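# Sort eight plastic blanks between feed ramp and stock rack

## Task

At the start one short plastic bar (a blank) already rests at the feed ramp's stop. Put all four blanks of that same color on the ramp, each lying square across it, touching one another in a single tight row pushed up against the stop. Put each of the four blanks of the other color flat on the stock rack's floor, one per slot between two ribs, centered along the length of its slot. Finally release everything and move both grippers away.

## Robot and tools

Robot: two seven-joint arms, left_arm and right_arm, each on a tilted plate held by one shared metal frame behind them; a plate and its half of the frame count as part of its arm for the clearance check. Each arm ends in a two-finger gripper whose fingers point along the gripper's +z and open and close along its x. The reported end_effector_position is the point between the pads; fingertips extend 17.5 mm past it.

Scene frame: origin at table-top height midway between the nominal bases, +x out over the table, +y toward left_arm, +z up. Reported positions are in metres, orientations as quat_wxyz; both can be off by a few centimetres, more at long reach. Calibrated bases: left_arm (-0.037, +0.394, +0.236), right_arm (+0.016, -0.156, +0.236).

The 18-number row (used by execute_actions and move): one flat list covering both arms, every value in [-1, 1]. Order: left dx, dy, dz, rx, ry, rz, left gripper position, force_limit, speed, then the same nine for the right arm. dx..rz are an offset, not a pose: they count from that arm's "Hand target" as it stood when the action or move began, expressed in that Hand target's own axes (gripper frame, not scene frame). 1.0 equals 0.6 m for dx/dy/dz and 180 degrees for rx/ry/rz; rx, ry, rz form a single rotation vector. All rows of one action, and all targets in one move list, count from that same starting Hand target, not from the previous row. Sending the same offset twice moves the arm twice. Zeros for all six pose numbers re-command the current Hand target. Gripper numbers are absolute: position +1 = open 50 mm, about -0.65 = pads touching, -1 = close until stopped by an object; force_limit -1/0/+1 is about 20/102/185 N per pad (final grip may be ~15 N higher); speed -1/0/+1 is 20/85/150 mm/s. A 0 is a real command, so to leave a gripper alone resend its last three numbers. New force_limit or speed only apply after a position change of at least 0.01.

execute_actions: "actions" holds at most one item. Empty list = look (pictures included). {"rows": [...], "steps": n} runs up to 15 rows, n from 3 to 15 control steps of 1/30 s; the last row repeats to fill the steps. {"steps": n} alone waits up to 300 steps counted from the previous result, including reply time. The result is taken 3 steps before the action ends; those steps run afterwards. "cameras" picks pictures (["all"], [], or names).

move: "target" is one 18-number row or a list of up to 15 rows; each gripper travels a straight line to it. "speed" in m/s, 0.002 to 0.5 (default 0.25), one value or one per target; rotation capped at twice that in rad/s and 0.873 rad/s. "blend" in metres rounds corners of a list. "blocking" false returns after about 0.5 s while motion continues. Paths last 0.5 to 10 s and do not avoid obstacles or the other arm. Finger numbers of later targets are applied only after arms stop there. The "move:" line reports done, off_target, moving, held or fault, plus limits (paced = clipped, held = a check withheld steps). done means within 3 mm and 2 degrees; neither done nor off_target says whether contact occurred.

wait: "seconds" 0 to 10; lets a running move continue. stop: brakes the current move; fingers keep going. zoom_image: "camera" plus "region" [x0, y0, x1, y1] in pixels, at most 504x504, from that camera's latest image. Cameras: cam_head_left, cam_head_right, cam_high, cam_low, cam_left_wrist, cam_right_wrist, all 896x504. finished_scene: "scene" 1 or 2; irreversible, call when the layout is final.

Control limits: each step the commanded pose is clipped to within 70 mm and 16 degrees of the measured gripper; far targets need several calls, continuing from the shown Hand target. Big gripper rotations can swing the elbow.

Reading results: Hand target = the pose the next offsets start from. object_status 2 = closed onto something (a good grip); 3 = reached position or pads met (likely empty); 1 = blocked while opening; 0 = moving. Opening in mm is about (250 - position_measured) x 0.202. Joint velocities "within noise" means at rest. Flange force is the external force in gripper axes (includes held weight; absent after row-sending calls). Joint torques have per-arm offsets and noise. MOTOR HOT appears at 60 °C; at 75 °C the arm sinks during an OVER-TEMPERATURE FAULT.

Avoid: fast contacts, targets set even millimetres into firm surfaces (arms are stiff and press hard), torque faults (10 s stop, also if a joint strays over 5 degrees), letting go of moving parts, dropping blanks, anything ending off the table, and arms meeting each other. Keep held loads and stretched poses short to limit heating. Grip centered on a blank with position -1 and confirm status 2 before lifting. Occasional disturbances may tug held parts or nudge loose ones, so check images before finishing.

Each tool is called after "Call:" by a JSON object that holds its "name" and its "arguments", one argument or row to a line.

## Session

Call:
{"name": "execute_actions", "arguments": {
  "actions": [],
  "cameras": ["all"]
}}

Scene clock: 0.00 s of 9600.00 s.
left_arm: end_effector_position=(+0.0986, +0.6792, +0.1191) position_measured=3 object_status=3 end_effector_quat_wxyz=(-0.390, +0.833, +0.391, +0.021) | right_arm: end_effector_position=(+0.6853, +0.1714, +0.1899) position_measured=3 object_status=3 end_effector_quat_wxyz=(-0.554, +0.551, -0.623, +0.024)
Joint positions: left_arm=[0.442 1.544 -0.77 2.428 0.594 -0.245 0.557] | right_arm=[-1.046 1.859 1.121 1.648 0.075 -1.13 2.845]
Joint velocities: within noise
Joint torques (N m): no reading
Flange force (N): no reading
Hand target: left_arm +0.0986, +0.6792, +0.1191; -0.390, +0.833, +0.391, +0.021 | right_arm +0.6853, +0.1714, +0.1899; +0.554, -0.551, +0.623, -0.024

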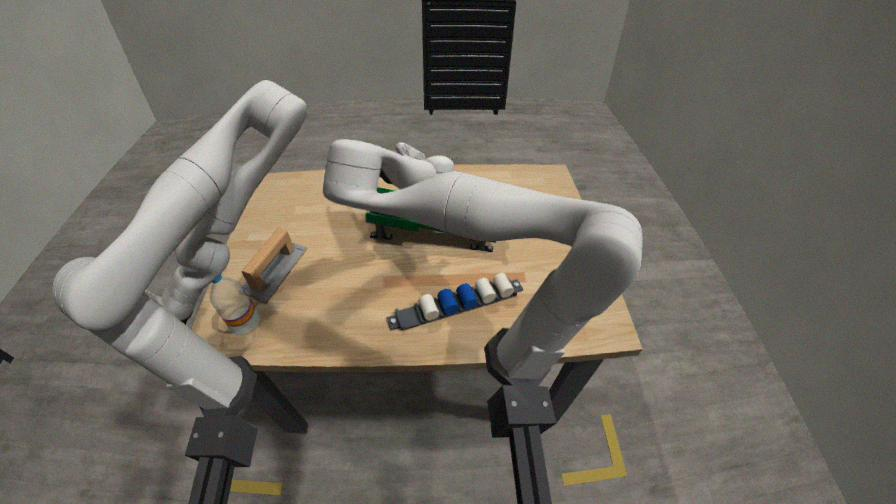

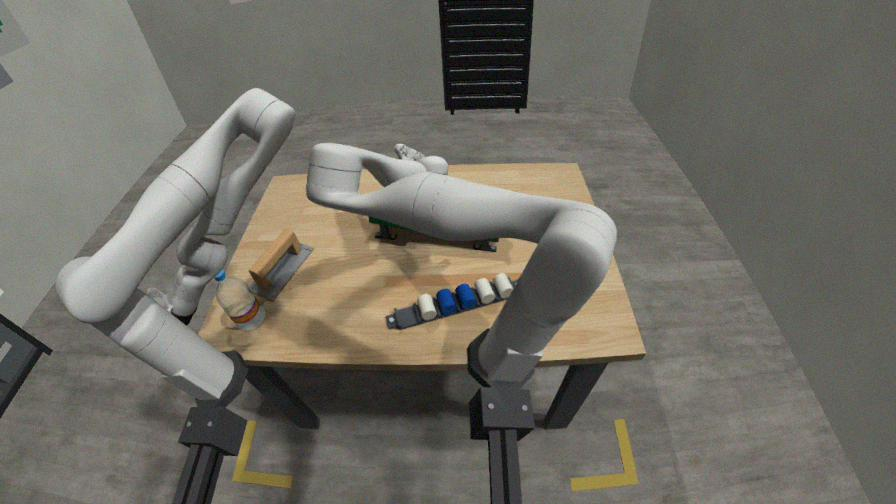

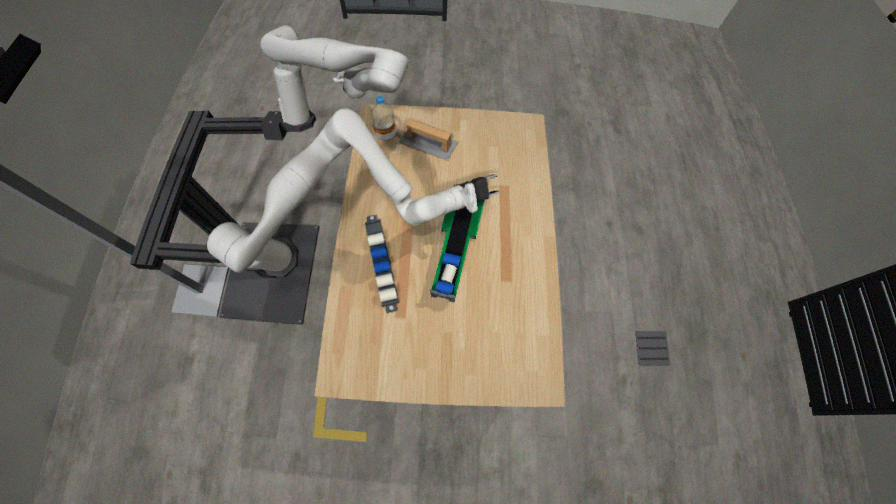

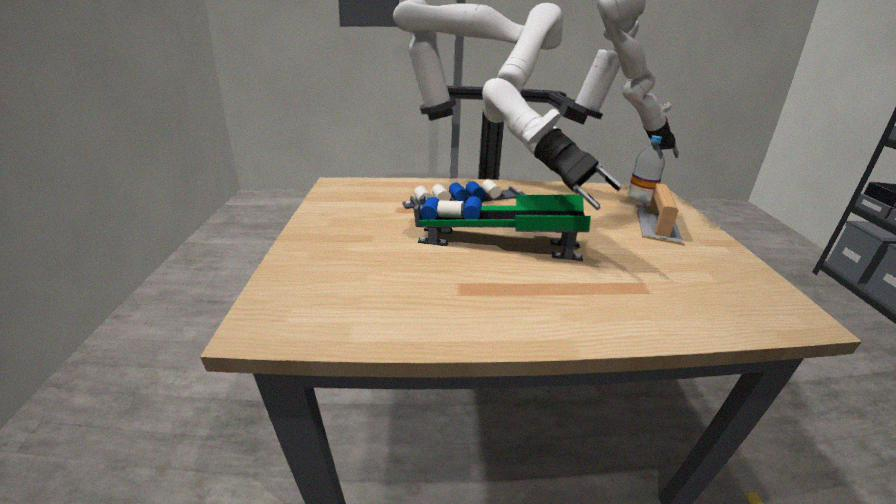

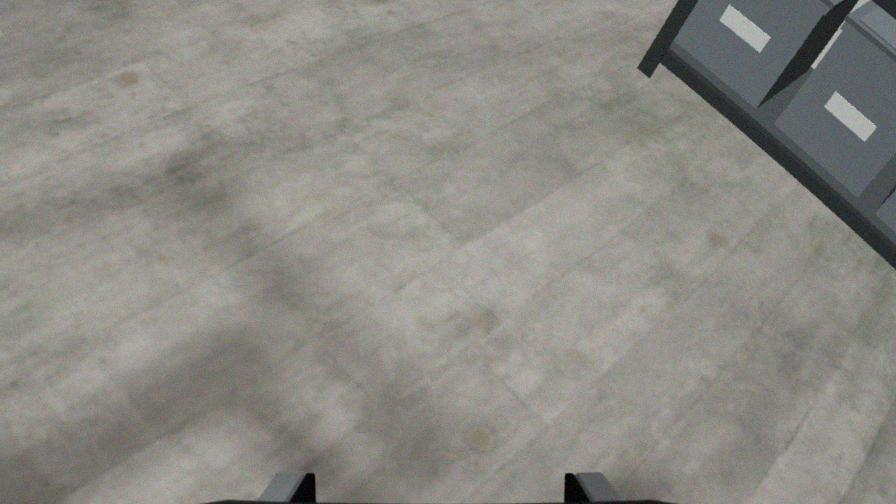

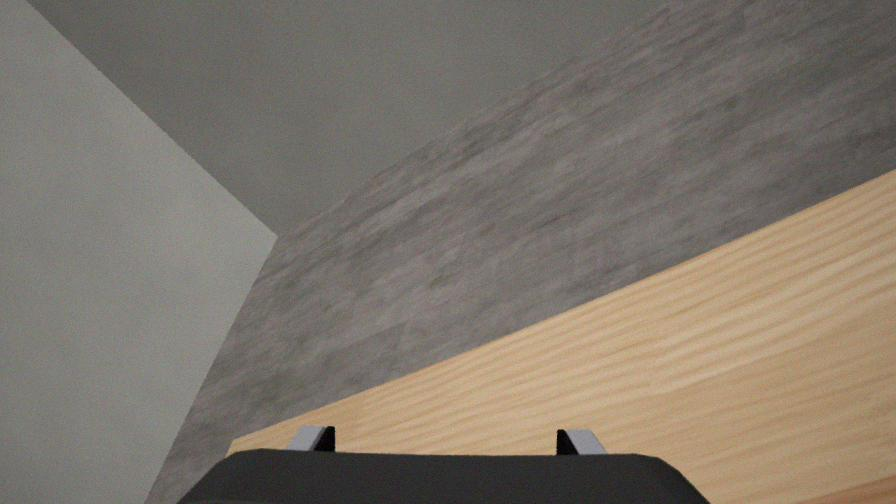

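Call:
{"name": "zoom_image", "arguments": {
  "camera": "cam_high",
  "region": [350, 180, 530, 320]
}}

Call:
{"name": "zoom_image", "arguments": {
  "camera": "cam_low",
  "region": [390, 150, 630, 280]
}}

Call:
{"name": "zoom_image", "arguments": {
  "camera": "cam_head_left",
  "region": [360, 180, 560, 340]
}}

Scaled by 2.800 from the camera's 896x504 image, which has a finer 1280x720 frame.

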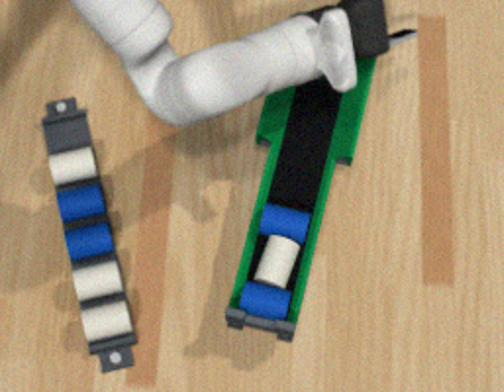

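Scaled by 2.100 from the camera's 896x504 image, which has a finer 1280x720 frame.

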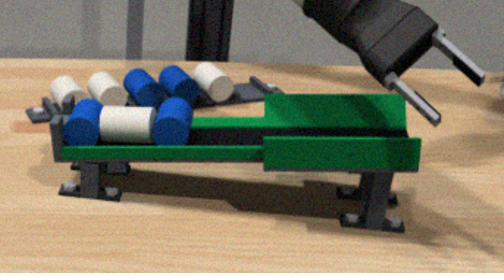

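Scaled by 2.520 from the camera's 896x504 image, which has a finer 1280x720 frame.

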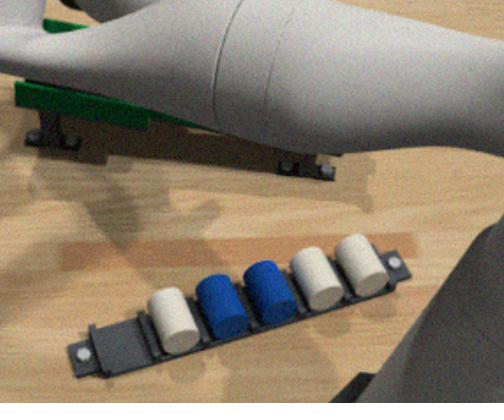

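Call:
{"name": "move", "arguments": {
  "target": [0,0,0,0,0,0,1,0,0, 0.003,-0.1425,-0.678,-0.3146,0.2079,-0.1231,1,0,0]
}}

Scene clock: 4.07 s of 9600.00 s.
left_arm: end_effector_position=(+0.0986, +0.6792, +0.1191) position_measured=3 object_status=3 end_effector_quat_wxyz=(-0.390, +0.833, +0.391, +0.021) | right_arm: end_effector_position=(+0.4506, -0.0997, +0.3999) position_measured=3 object_status=3 end_effector_quat_wxyz=(+0.000, +0.810, -0.587, +0.000)
Joint positions: left_arm=[0.442 1.544 -0.77 2.428 0.594 -0.245 0.557] | right_arm=[-1.16 1.293 1.811 1.701 2.101 -1.576 2.5]
Joint velocities: within noise
Joint torques (N m): left_arm=[3.59 -12.61 -3.44 9.07 0.68 0.1 -0.09] | right_arm=[-6.66 -14.8 6.84 -4.73 0.18 0.21 0.28]
Flange force (N): left_arm=[3.8 7.5 0.0] | right_arm=[3.1 -2.6 -2.9]
Hand target: left_arm +0.0986, +0.6792, +0.1191; -0.390, +0.833, +0.391, +0.021 | right_arm +0.4505, -0.0998, +0.4000; +0.000, +0.810, -0.587, +0.000
Off the commanded pose: left_arm 0.000 m, 0 deg | right_arm 0.000 m, 0 deg.
Kept back: nothing.
move: done
camera_calibration:
cam_right_wrist: T_world_to_cam=[[0.332659, -0.942909, 0.0161342, -0.250748], [-0.9427, -0.332023, 0.0328302, 0.430116], [-0.025599, -0.026131, -0.999331, 0.5765], [0, 0, 0, 1]] pos_world=[0.503641, -0.0785597, 0.566039]

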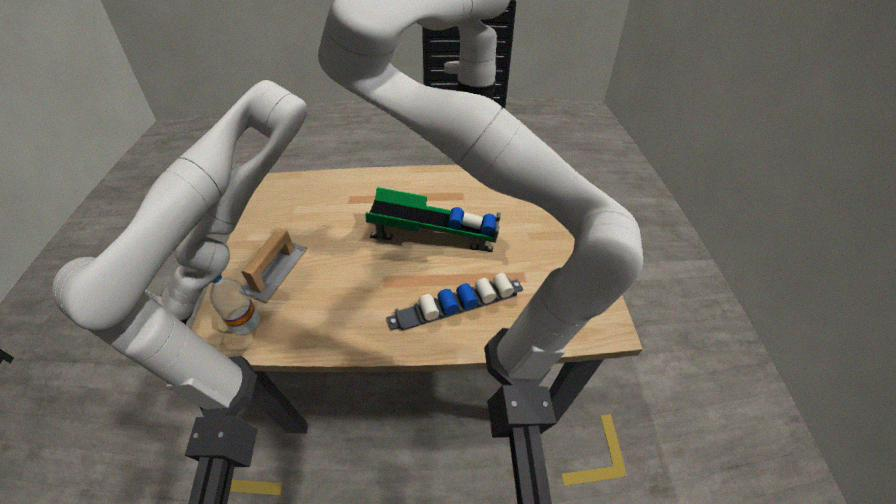

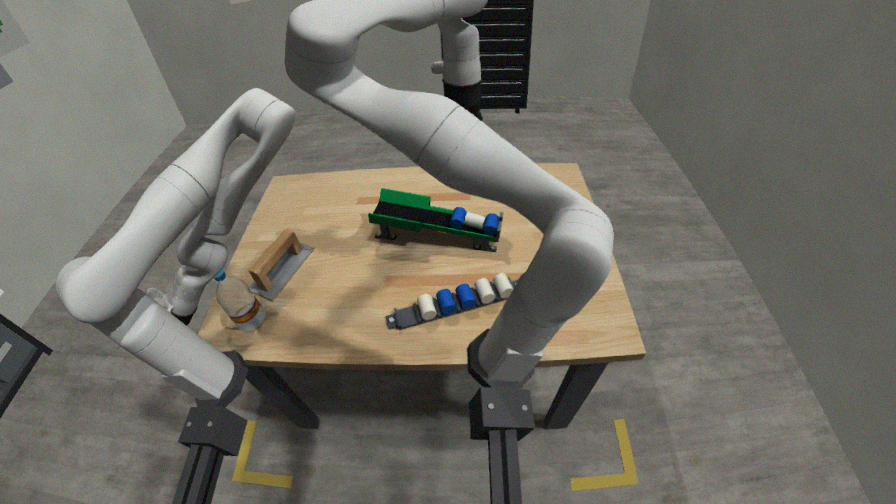

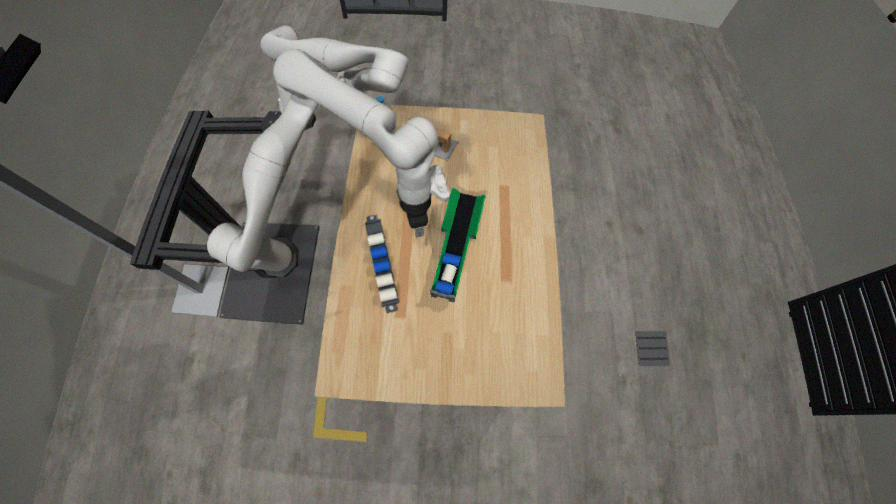

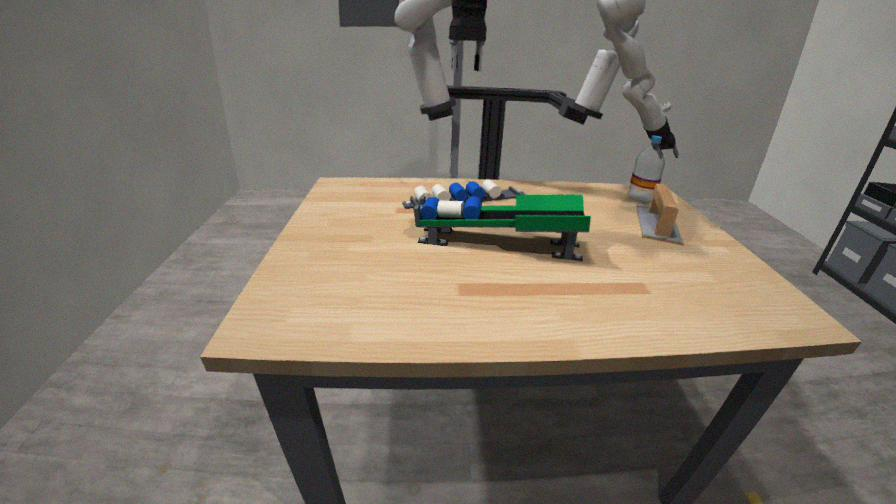

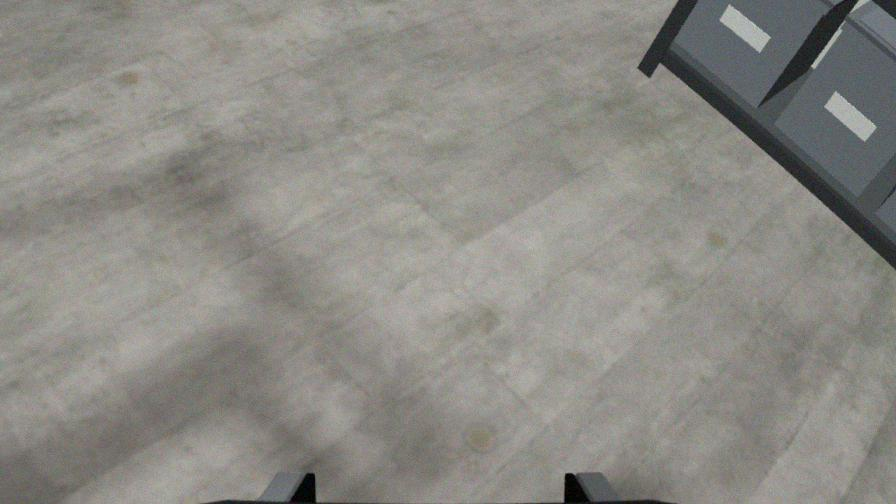

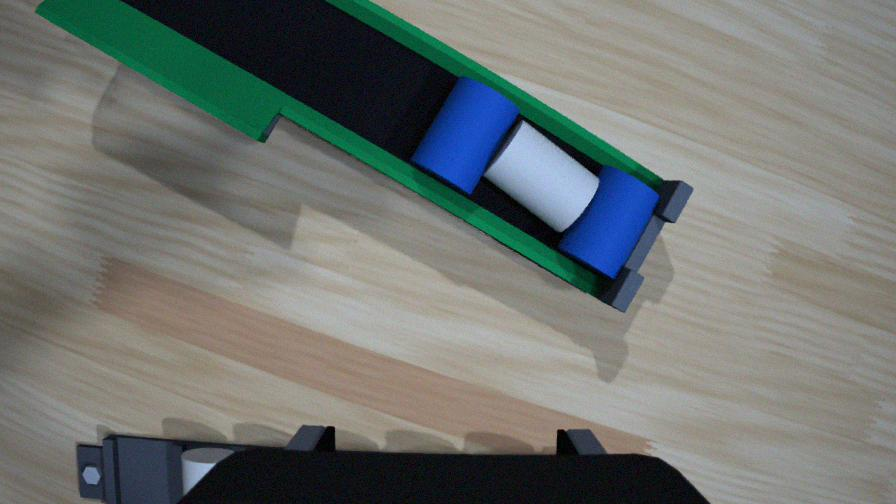

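Call:
{"name": "move", "arguments": {
  "target": [0,0,0,0,0,0,1,0,0, -0.088,0.269,0,0,0,0,1,0,0],
  "cameras": ["cam_right_wrist"]
}}

Scene clock: 5.63 s of 9600.00 s.
left_arm: end_effector_position=(+0.0986, +0.6792, +0.1191) position_measured=3 object_status=3 end_effector_quat_wxyz=(-0.390, +0.833, +0.391, +0.021) | right_arm: end_effector_position=(+0.2808, -0.0999, +0.3999) position_measured=3 object_status=3 end_effector_quat_wxyz=(+0.000, +0.810, -0.587, +0.000)
Joint positions: left_arm=[0.442 1.544 -0.77 2.428 0.594 -0.245 0.557] | right_arm=[-1.523 1.294 2 2.166 2.237 -1.534 2.635]
Joint velocities: within noise
Joint torques (N m): left_arm=[3.55 -12.59 -3.47 9.12 0.67 0.04 -0.09] | right_arm=[-4.45 -10.51 4.96 -5.88 0.09 0.17 0.26]
Flange force (N): left_arm=[3.8 8.0 -0.4] | right_arm=[4.0 -1.6 -2.6]
Hand target: left_arm +0.0986, +0.6792, +0.1191; -0.390, +0.833, +0.391, +0.021 | right_arm +0.2807, -0.0999, +0.4000; +0.000, +0.810, -0.587, +0.000
Off the commanded pose: left_arm 0.000 m, 0 deg | right_arm 0.000 m, 0 deg.
Kept back: nothing.
move: done
camera_calibration:
cam_right_wrist: T_world_to_cam=[[0.332801, -0.942856, 0.0163048, -0.194557], [-0.942647, -0.332157, 0.0329901, 0.269918], [-0.0256891, -0.0263488, -0.999323, 0.572166], [0, 0, 0, 1]] pos_world=[0.333884, -0.0787085, 0.566046]
Images, in order (width x height): cam_right_wrist 896x504.

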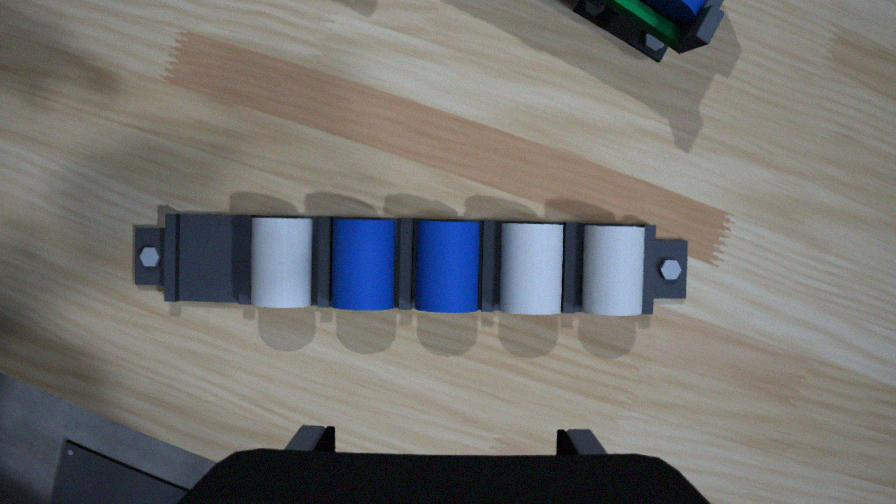

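Call:
{"name": "zoom_image", "arguments": {
  "camera": "cam_low",
  "region": [400, 180, 500, 250]
}}

Call:
{"name": "zoom_image", "arguments": {
  "camera": "cam_head_left",
  "region": [360, 180, 520, 270]
}}

This scene's latest camera images include none from cam_low. They are from: cam_right_wrist. cam_low's image comes with the result of a call that names it in "cameras".

This scene's latest camera images include none from cam_head_left. They are from: cam_right_wrist. cam_head_left's image comes with the result of a call that names it in "cameras".

Call:
{"name": "move", "arguments": {
  "target": [0,0,0,0,0,0,1,0,0, 0.1883,-0.4087,0.0833,0,0,-0.2967,1,0,0]
}}

Call:
{"name": "zoom_image", "arguments": {
  "camera": "cam_low",
  "region": [400, 180, 500, 250]
}}

Call:
{"name": "zoom_image", "arguments": {
  "camera": "cam_head_left",
  "region": [360, 180, 520, 270]
}}

Scene clock: 8.90 s of 9600.00 s.
left_arm: end_effector_position=(+0.0986, +0.6792, +0.1191) position_measured=3 object_status=3 end_effector_quat_wxyz=(-0.390, +0.833, +0.391, +0.021) | right_arm: end_effector_position=(+0.5489, -0.1309, +0.3500) position_measured=3 object_status=3 end_effector_quat_wxyz=(+0.000, +0.987, -0.160, +0.000)
Joint positions: left_arm=[0.442 1.544 -0.77 2.428 0.594 -0.245 0.557] | right_arm=[-0.912 1.237 1.533 1.451 2.141 -1.408 3.319]
Joint velocities: within noise
Joint torques (N m): left_arm=[3.65 -12.62 -3.42 9.13 0.67 0.02 -0.04] | right_arm=[-7.92 -17.76 6.7 -5.02 0.12 0.02 0.26]
Flange force (N): left_arm=[4.1 7.9 -0.1] | right_arm=[4.1 1.1 -2.2]
Hand target: left_arm +0.0986, +0.6792, +0.1191; -0.390, +0.833, +0.391, +0.021 | right_arm +0.5489, -0.1309, +0.3500; +0.000, +0.987, -0.160, +0.000
Off the commanded pose: left_arm 0.000 m, 0 deg | right_arm 0.000 m, 0 deg.
Kept back: nothing.
move: done
camera_calibration:
cam_right_wrist: T_world_to_cam=[[0.955342, -0.295063, 0.0161124, -0.568993], [-0.295449, -0.954787, 0.033039, 0.0772643], [0.0056353, -0.0363239, -0.999324, 0.509821], [0, 0, 0, 1]] pos_world=[0.563538, -0.0755993, 0.516092]

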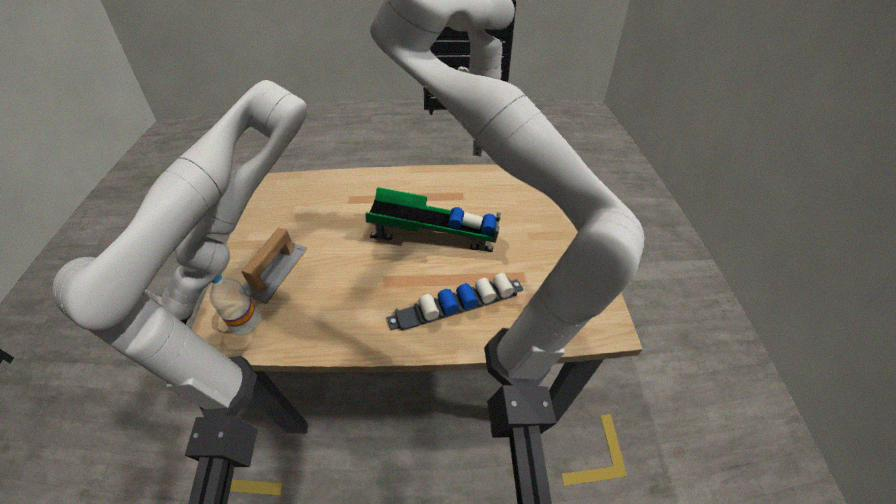

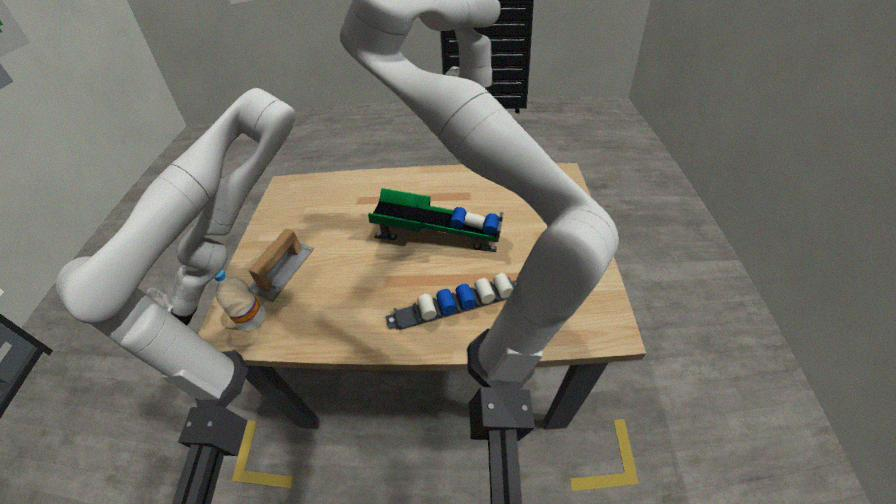

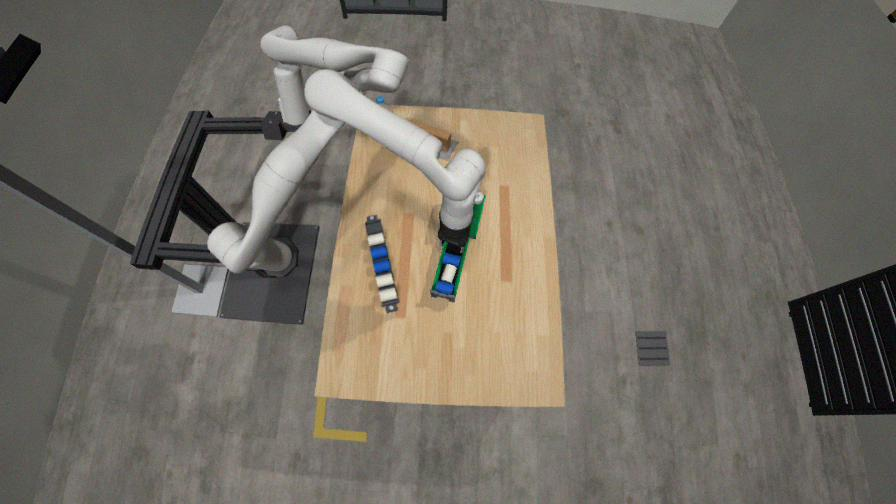

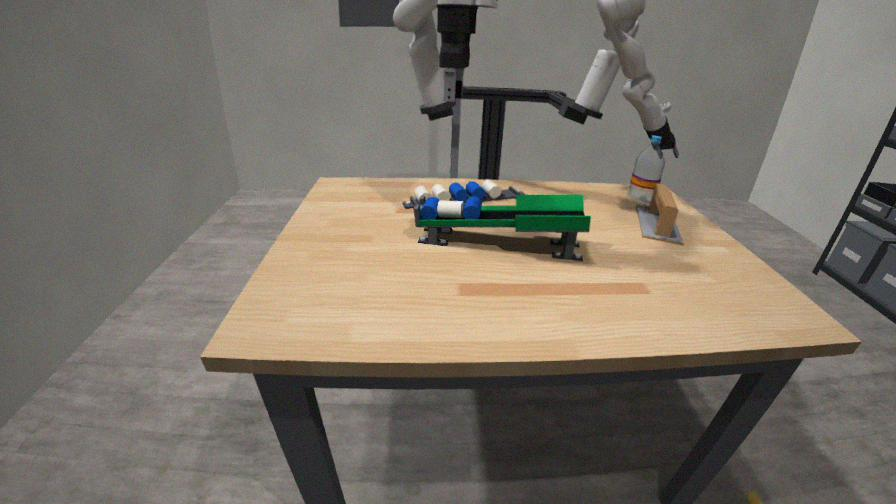

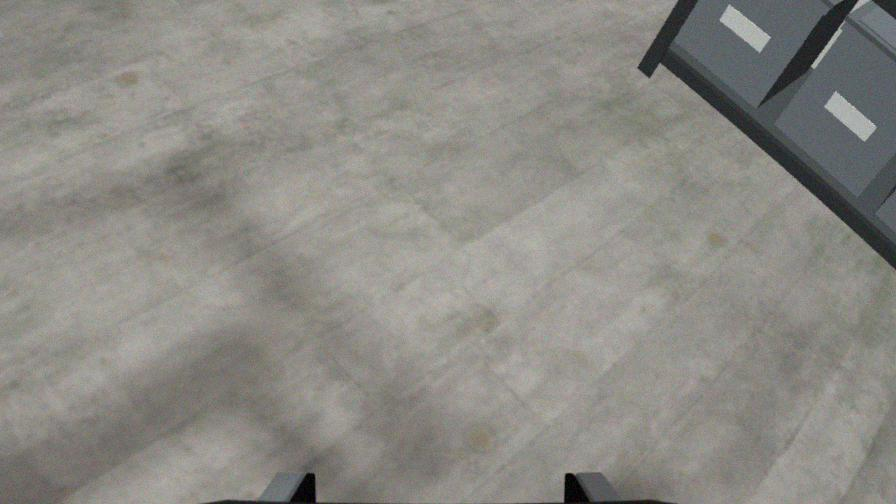

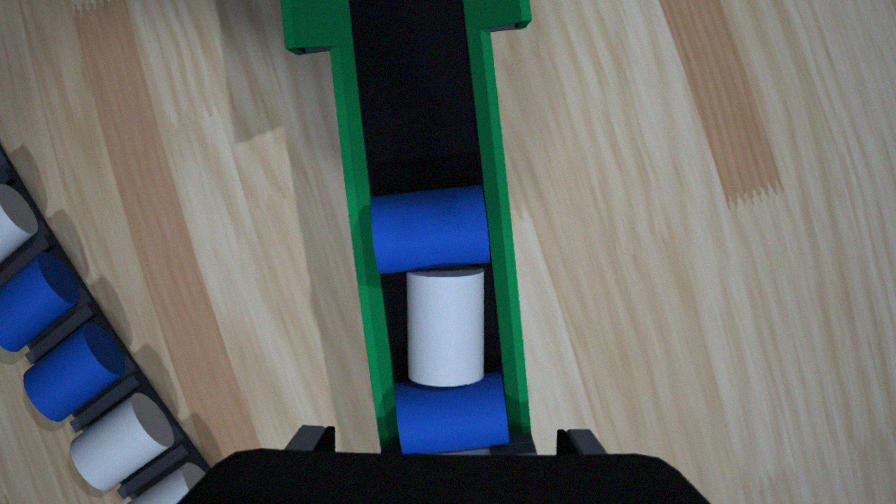

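Scaled by 5.040 from the camera's 896x504 image, which has a finer 1280x720 frame.

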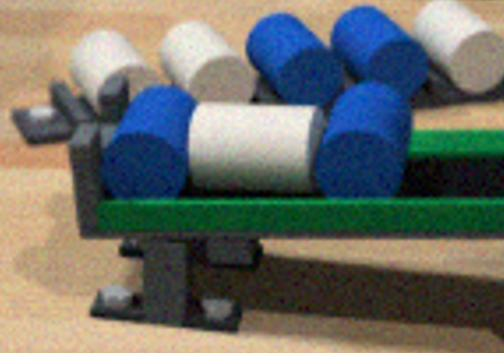

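Scaled by 3.150 from the camera's 896x504 image, which has a finer 1280x720 frame.

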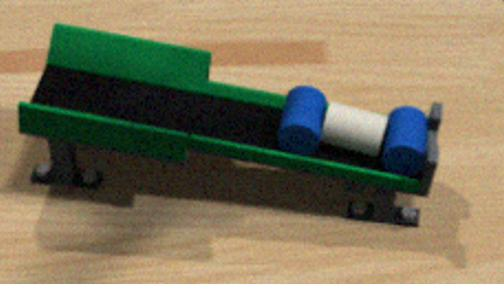

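Call:
{"name": "move", "arguments": {
  "target": [0,0,0,0,0,0,1,0,0, 0,0,0.2,0,0,0,1,0,0],
  "cameras": ["cam_right_wrist"]
}}

Scene clock: 10.07 s of 9600.00 s.
left_arm: end_effector_position=(+0.0986, +0.6792, +0.1191) position_measured=3 object_status=3 end_effector_quat_wxyz=(-0.390, +0.833, +0.391, +0.021) | right_arm: end_effector_position=(+0.5489, -0.1309, +0.2300) position_measured=3 object_status=3 end_effector_quat_wxyz=(+0.000, +0.987, -0.160, +0.000)
Joint positions: left_arm=[0.442 1.544 -0.77 2.428 0.594 -0.245 0.557] | right_arm=[-0.856 1.391 1.4 1.552 1.977 -1.214 3.414]
Joint velocities: within noise
Joint torques (N m): left_arm=[3.59 -12.6 -3.51 9.16 0.7 0.04 -0.08] | right_arm=[-8.21 -18.95 7.04 -3.43 0.23 0.09 0.25]
Flange force (N): left_arm=[3.8 7.9 -0.1] | right_arm=[4.8 1.2 -1.8]
Hand target: left_arm +0.0986, +0.6792, +0.1191; -0.390, +0.833, +0.391, +0.021 | right_arm +0.5489, -0.1309, +0.2300; +0.000, +0.987, -0.160, +0.000
Off the commanded pose: left_arm 0.000 m, 0 deg | right_arm 0.000 m, 0 deg.
Kept back: nothing.
move: done
camera_calibration:
cam_right_wrist: T_world_to_cam=[[0.955365, -0.294993, 0.0160347, -0.567075], [-0.295376, -0.95481, 0.0330241, 0.0811581], [0.00556822, -0.0362864, -0.999326, 0.390003], [0, 0, 0, 1]] pos_world=[0.563564, -0.075641, 0.396153]
Images, in order (width x height): cam_right_wrist 896x504.

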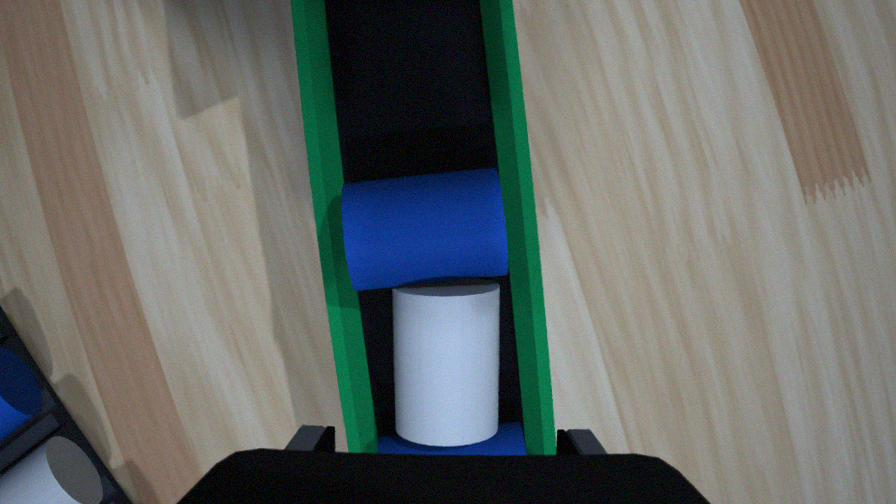

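Call:
{"name": "move", "arguments": {
  "target": [0,0,0,0,0,0,1,0,0, 0,0,0.1667,0,0,0,1,0,0],
  "cameras": ["cam_right_wrist","cam_low","cam_head_left"],
  "speed": 0.15
}}

Call:
{"name": "zoom_image", "arguments": {
  "camera": "cam_low",
  "region": [400, 150, 520, 250]
}}

Scene clock: 11.63 s of 9600.00 s.
left_arm: end_effector_position=(+0.0986, +0.6792, +0.1191) position_measured=3 object_status=3 end_effector_quat_wxyz=(-0.390, +0.833, +0.391, +0.021) | right_arm: end_effector_position=(+0.5489, -0.1309, +0.1300) position_measured=3 object_status=3 end_effector_quat_wxyz=(+0.000, +0.987, -0.160, +0.000)
Joint positions: left_arm=[0.442 1.544 -0.77 2.428 0.594 -0.245 0.557] | right_arm=[-0.79 1.531 1.283 1.553 1.833 -1.077 3.473]
Joint velocities: within noise
Joint torques (N m): left_arm=[3.65 -12.64 -3.43 9.08 0.66 0.04 -0.08] | right_arm=[-8.24 -19.96 7.09 -2.08 0.2 0.09 0.27]
Flange force (N): left_arm=[3.9 7.7 0.0] | right_arm=[4.9 1.1 -1.4]
Hand target: left_arm +0.0986, +0.6792, +0.1191; -0.390, +0.833, +0.391, +0.021 | right_arm +0.5489, -0.1309, +0.1300; +0.000, +0.987, -0.160, +0.000
Off the commanded pose: left_arm 0.000 m, 0 deg | right_arm 0.000 m, 0 deg.
Kept back: nothing.
move: done
camera_calibration:
cam_right_wrist: T_world_to_cam=[[0.955372, -0.294968, 0.0160618, -0.565493], [-0.295352, -0.954818, 0.0330116, 0.0844403], [0.00559875, -0.0362822, -0.999326, 0.290021], [0, 0, 0, 1]] pos_world=[0.563572, -0.0756547, 0.296121]
Images, in order (width x height): cam_head_left 896x504, cam_low 896x504, cam_right_wrist 896x504.

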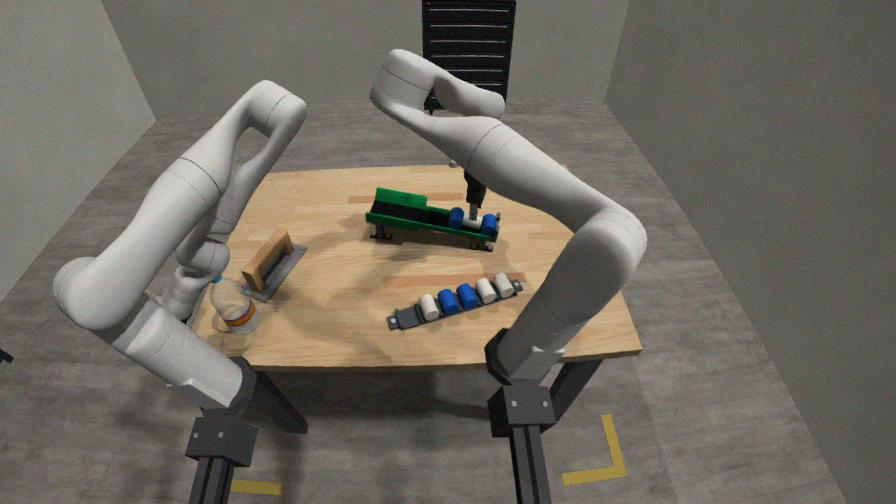

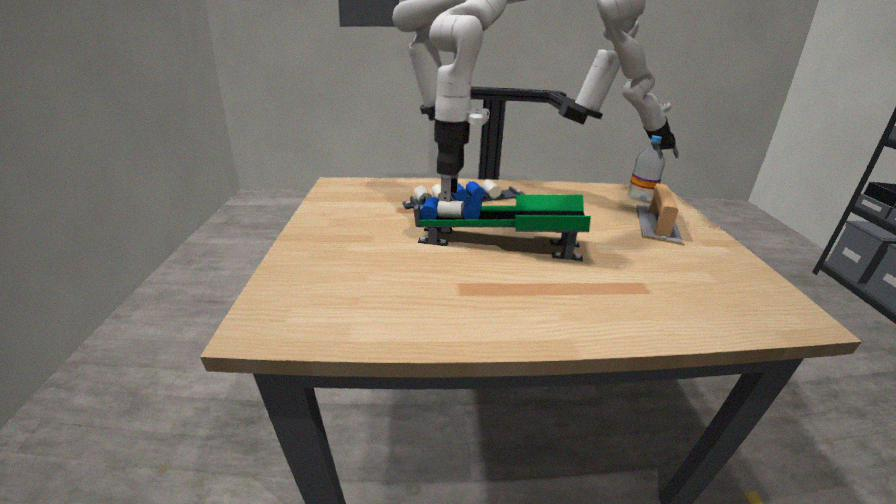

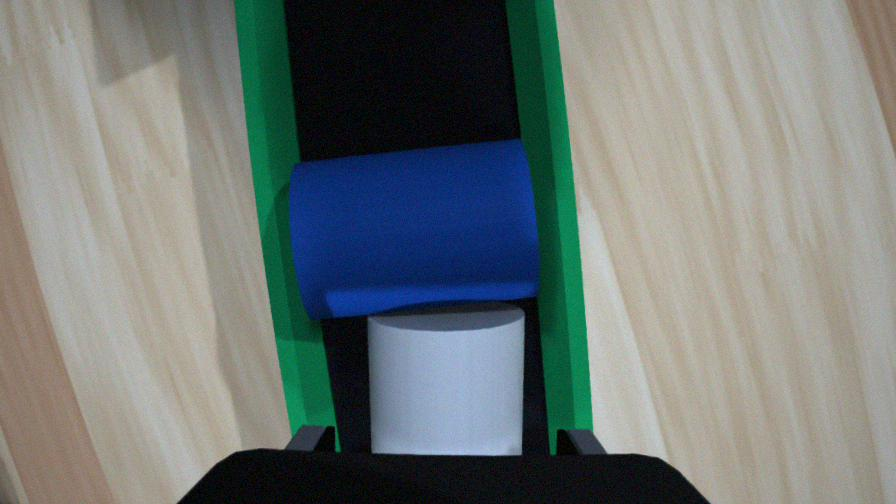

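Scaled by 4.200 from the camera's 896x504 image, which has a finer 1280x720 frame.

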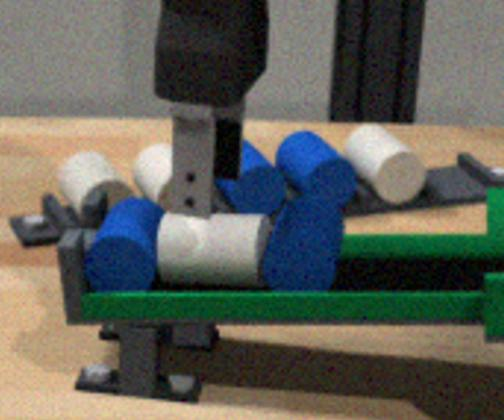

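Call:
{"name": "move", "arguments": {
  "target": [0,0,0,0,0,0,1,0,0, 0,-0.01,0.0692,0,0,0,1,0,0],
  "cameras": ["cam_right_wrist","cam_low"],
  "speed": 0.06
}}

Call:
{"name": "zoom_image", "arguments": {
  "camera": "cam_low",
  "region": [400, 150, 520, 250]
}}

Scene clock: 13.10 s of 9600.00 s.
left_arm: end_effector_position=(+0.0986, +0.6792, +0.1191) position_measured=3 object_status=3 end_effector_quat_wxyz=(-0.390, +0.833, +0.391, +0.021) | right_arm: end_effector_position=(+0.5508, -0.1252, +0.0885) position_measured=3 object_status=3 end_effector_quat_wxyz=(+0.000, +0.987, -0.160, +0.000)
Joint positions: left_arm=[0.442 1.544 -0.77 2.428 0.594 -0.245 0.557] | right_arm=[-0.766 1.596 1.239 1.519 1.78 -1.031 3.471]
Joint velocities: within noise
Joint torques (N m): left_arm=[3.66 -12.58 -3.47 9.08 0.66 0.04 -0.08] | right_arm=[-8.26 -20.24 7.08 -1.6 0.18 0.16 0.27]
Flange force (N): left_arm=[3.9 7.6 0.0] | right_arm=[5.1 1.0 -1.5]
Hand target: left_arm +0.0986, +0.6792, +0.1191; -0.390, +0.833, +0.391, +0.021 | right_arm +0.5508, -0.1252, +0.0884; +0.000, +0.987, -0.160, +0.000
Off the commanded pose: left_arm 0.000 m, 0 deg | right_arm 0.000 m, 0 deg.
Kept back: nothing.
move: done
camera_calibration:
cam_right_wrist: T_world_to_cam=[[0.955383, -0.294931, 0.0160782, -0.564966], [-0.295316, -0.954829, 0.0330329, 0.0917743], [0.00560951, -0.0363072, -0.999325, 0.248729], [0, 0, 0, 1]] pos_world=[0.565467, -0.0699667, 0.254614]
Images, in order (width x height): cam_low 896x504, cam_right_wrist 896x504.

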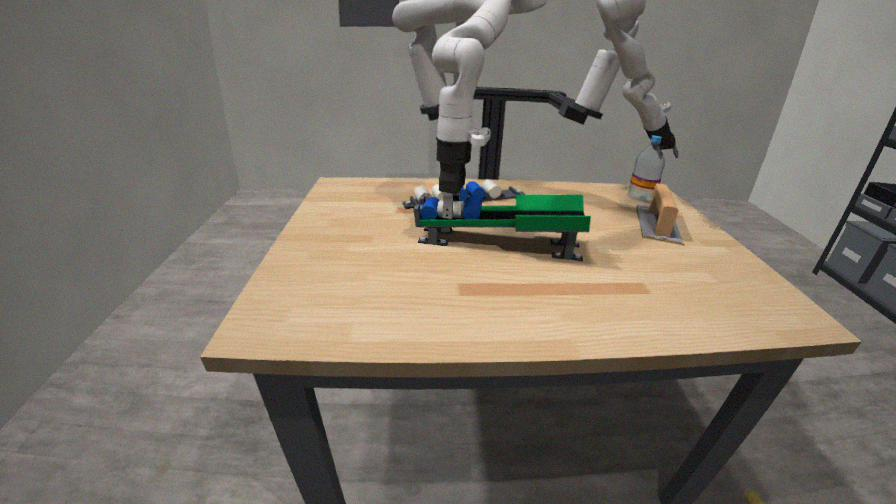

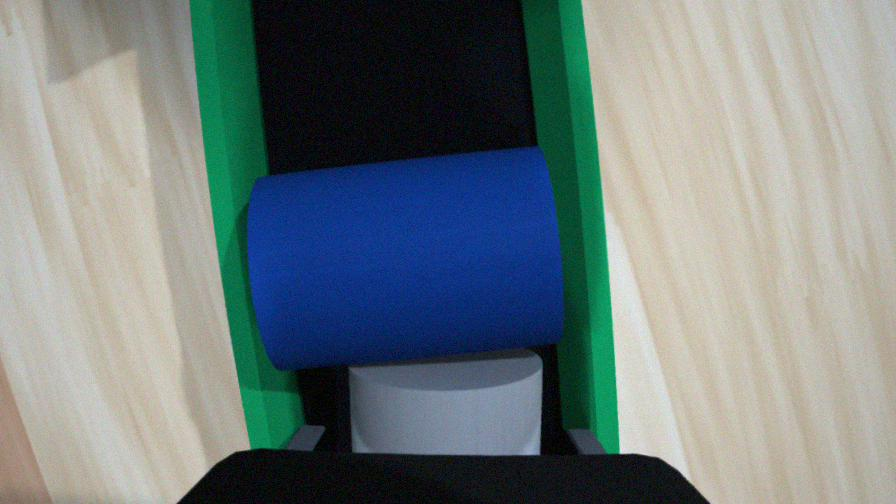

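Scaled by 4.200 from the camera's 896x504 image, which has a finer 1280x720 frame.

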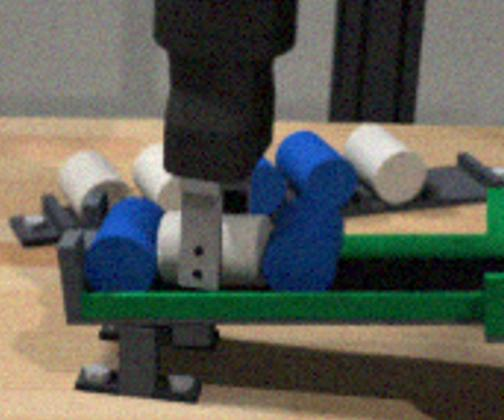

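Call:
{"name": "move", "arguments": {
  "target": [0,0,0,0,0,0,1,0,0, 0,0,0,0,0,0,-1,-0.7,-0.5],
  "cameras": ["cam_right_wrist"]
}}

Scene clock: 14.03 s of 9600.00 s.
left_arm: end_effector_position=(+0.0986, +0.6792, +0.1191) position_measured=3 object_status=3 end_effector_quat_wxyz=(-0.390, +0.833, +0.391, +0.021) | right_arm: end_effector_position=(+0.5508, -0.1252, +0.0884) position_measured=56 object_status=2 end_effector_quat_wxyz=(+0.000, +0.987, -0.160, +0.000)
Joint positions: left_arm=[0.442 1.544 -0.77 2.428 0.594 -0.245 0.557] | right_arm=[-0.766 1.596 1.239 1.519 1.78 -1.031 3.471]
Joint velocities: within noise
Joint torques (N m): left_arm=[3.55 -12.6 -3.45 9.13 0.71 0.05 -0.11] | right_arm=[-8.08 -20.17 6.92 -1.42 0.3 0.12 0.25]
Flange force (N): left_arm=[3.9 7.9 -0.3] | right_arm=[5.2 0.7 -1.6]
Hand target: left_arm +0.0986, +0.6792, +0.1191; -0.390, +0.833, +0.391, +0.021 | right_arm +0.5508, -0.1252, +0.0884; +0.000, +0.987, -0.160, +0.000
Off the commanded pose: left_arm 0.000 m, 0 deg | right_arm 0.000 m, 0 deg.
Kept back: nothing.
move: done
camera_calibration:
cam_right_wrist: T_world_to_cam=[[0.955375, -0.294961, 0.0160495, -0.564952], [-0.295344, -0.954821, 0.0329989, 0.0918098], [0.00559106, -0.0362664, -0.999327, 0.248665], [0, 0, 0, 1]] pos_world=[0.565466, -0.0699584, 0.254535]
Images, in order (width x height): cam_right_wrist 896x504.

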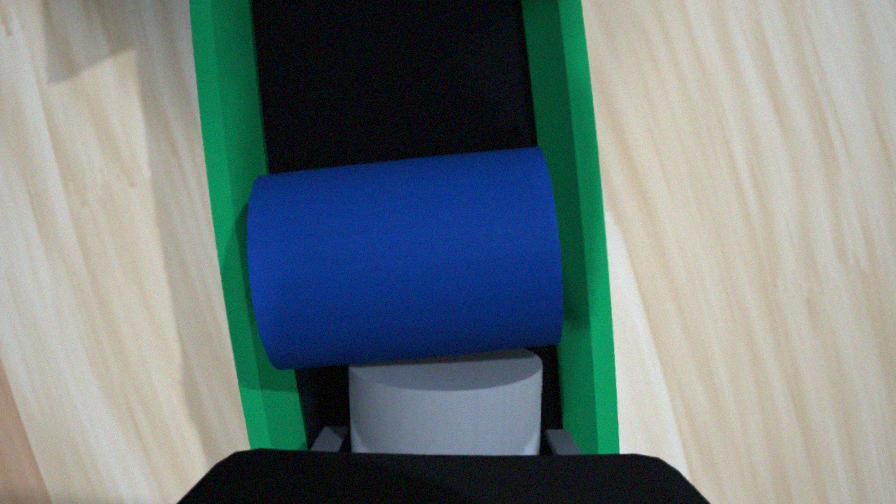

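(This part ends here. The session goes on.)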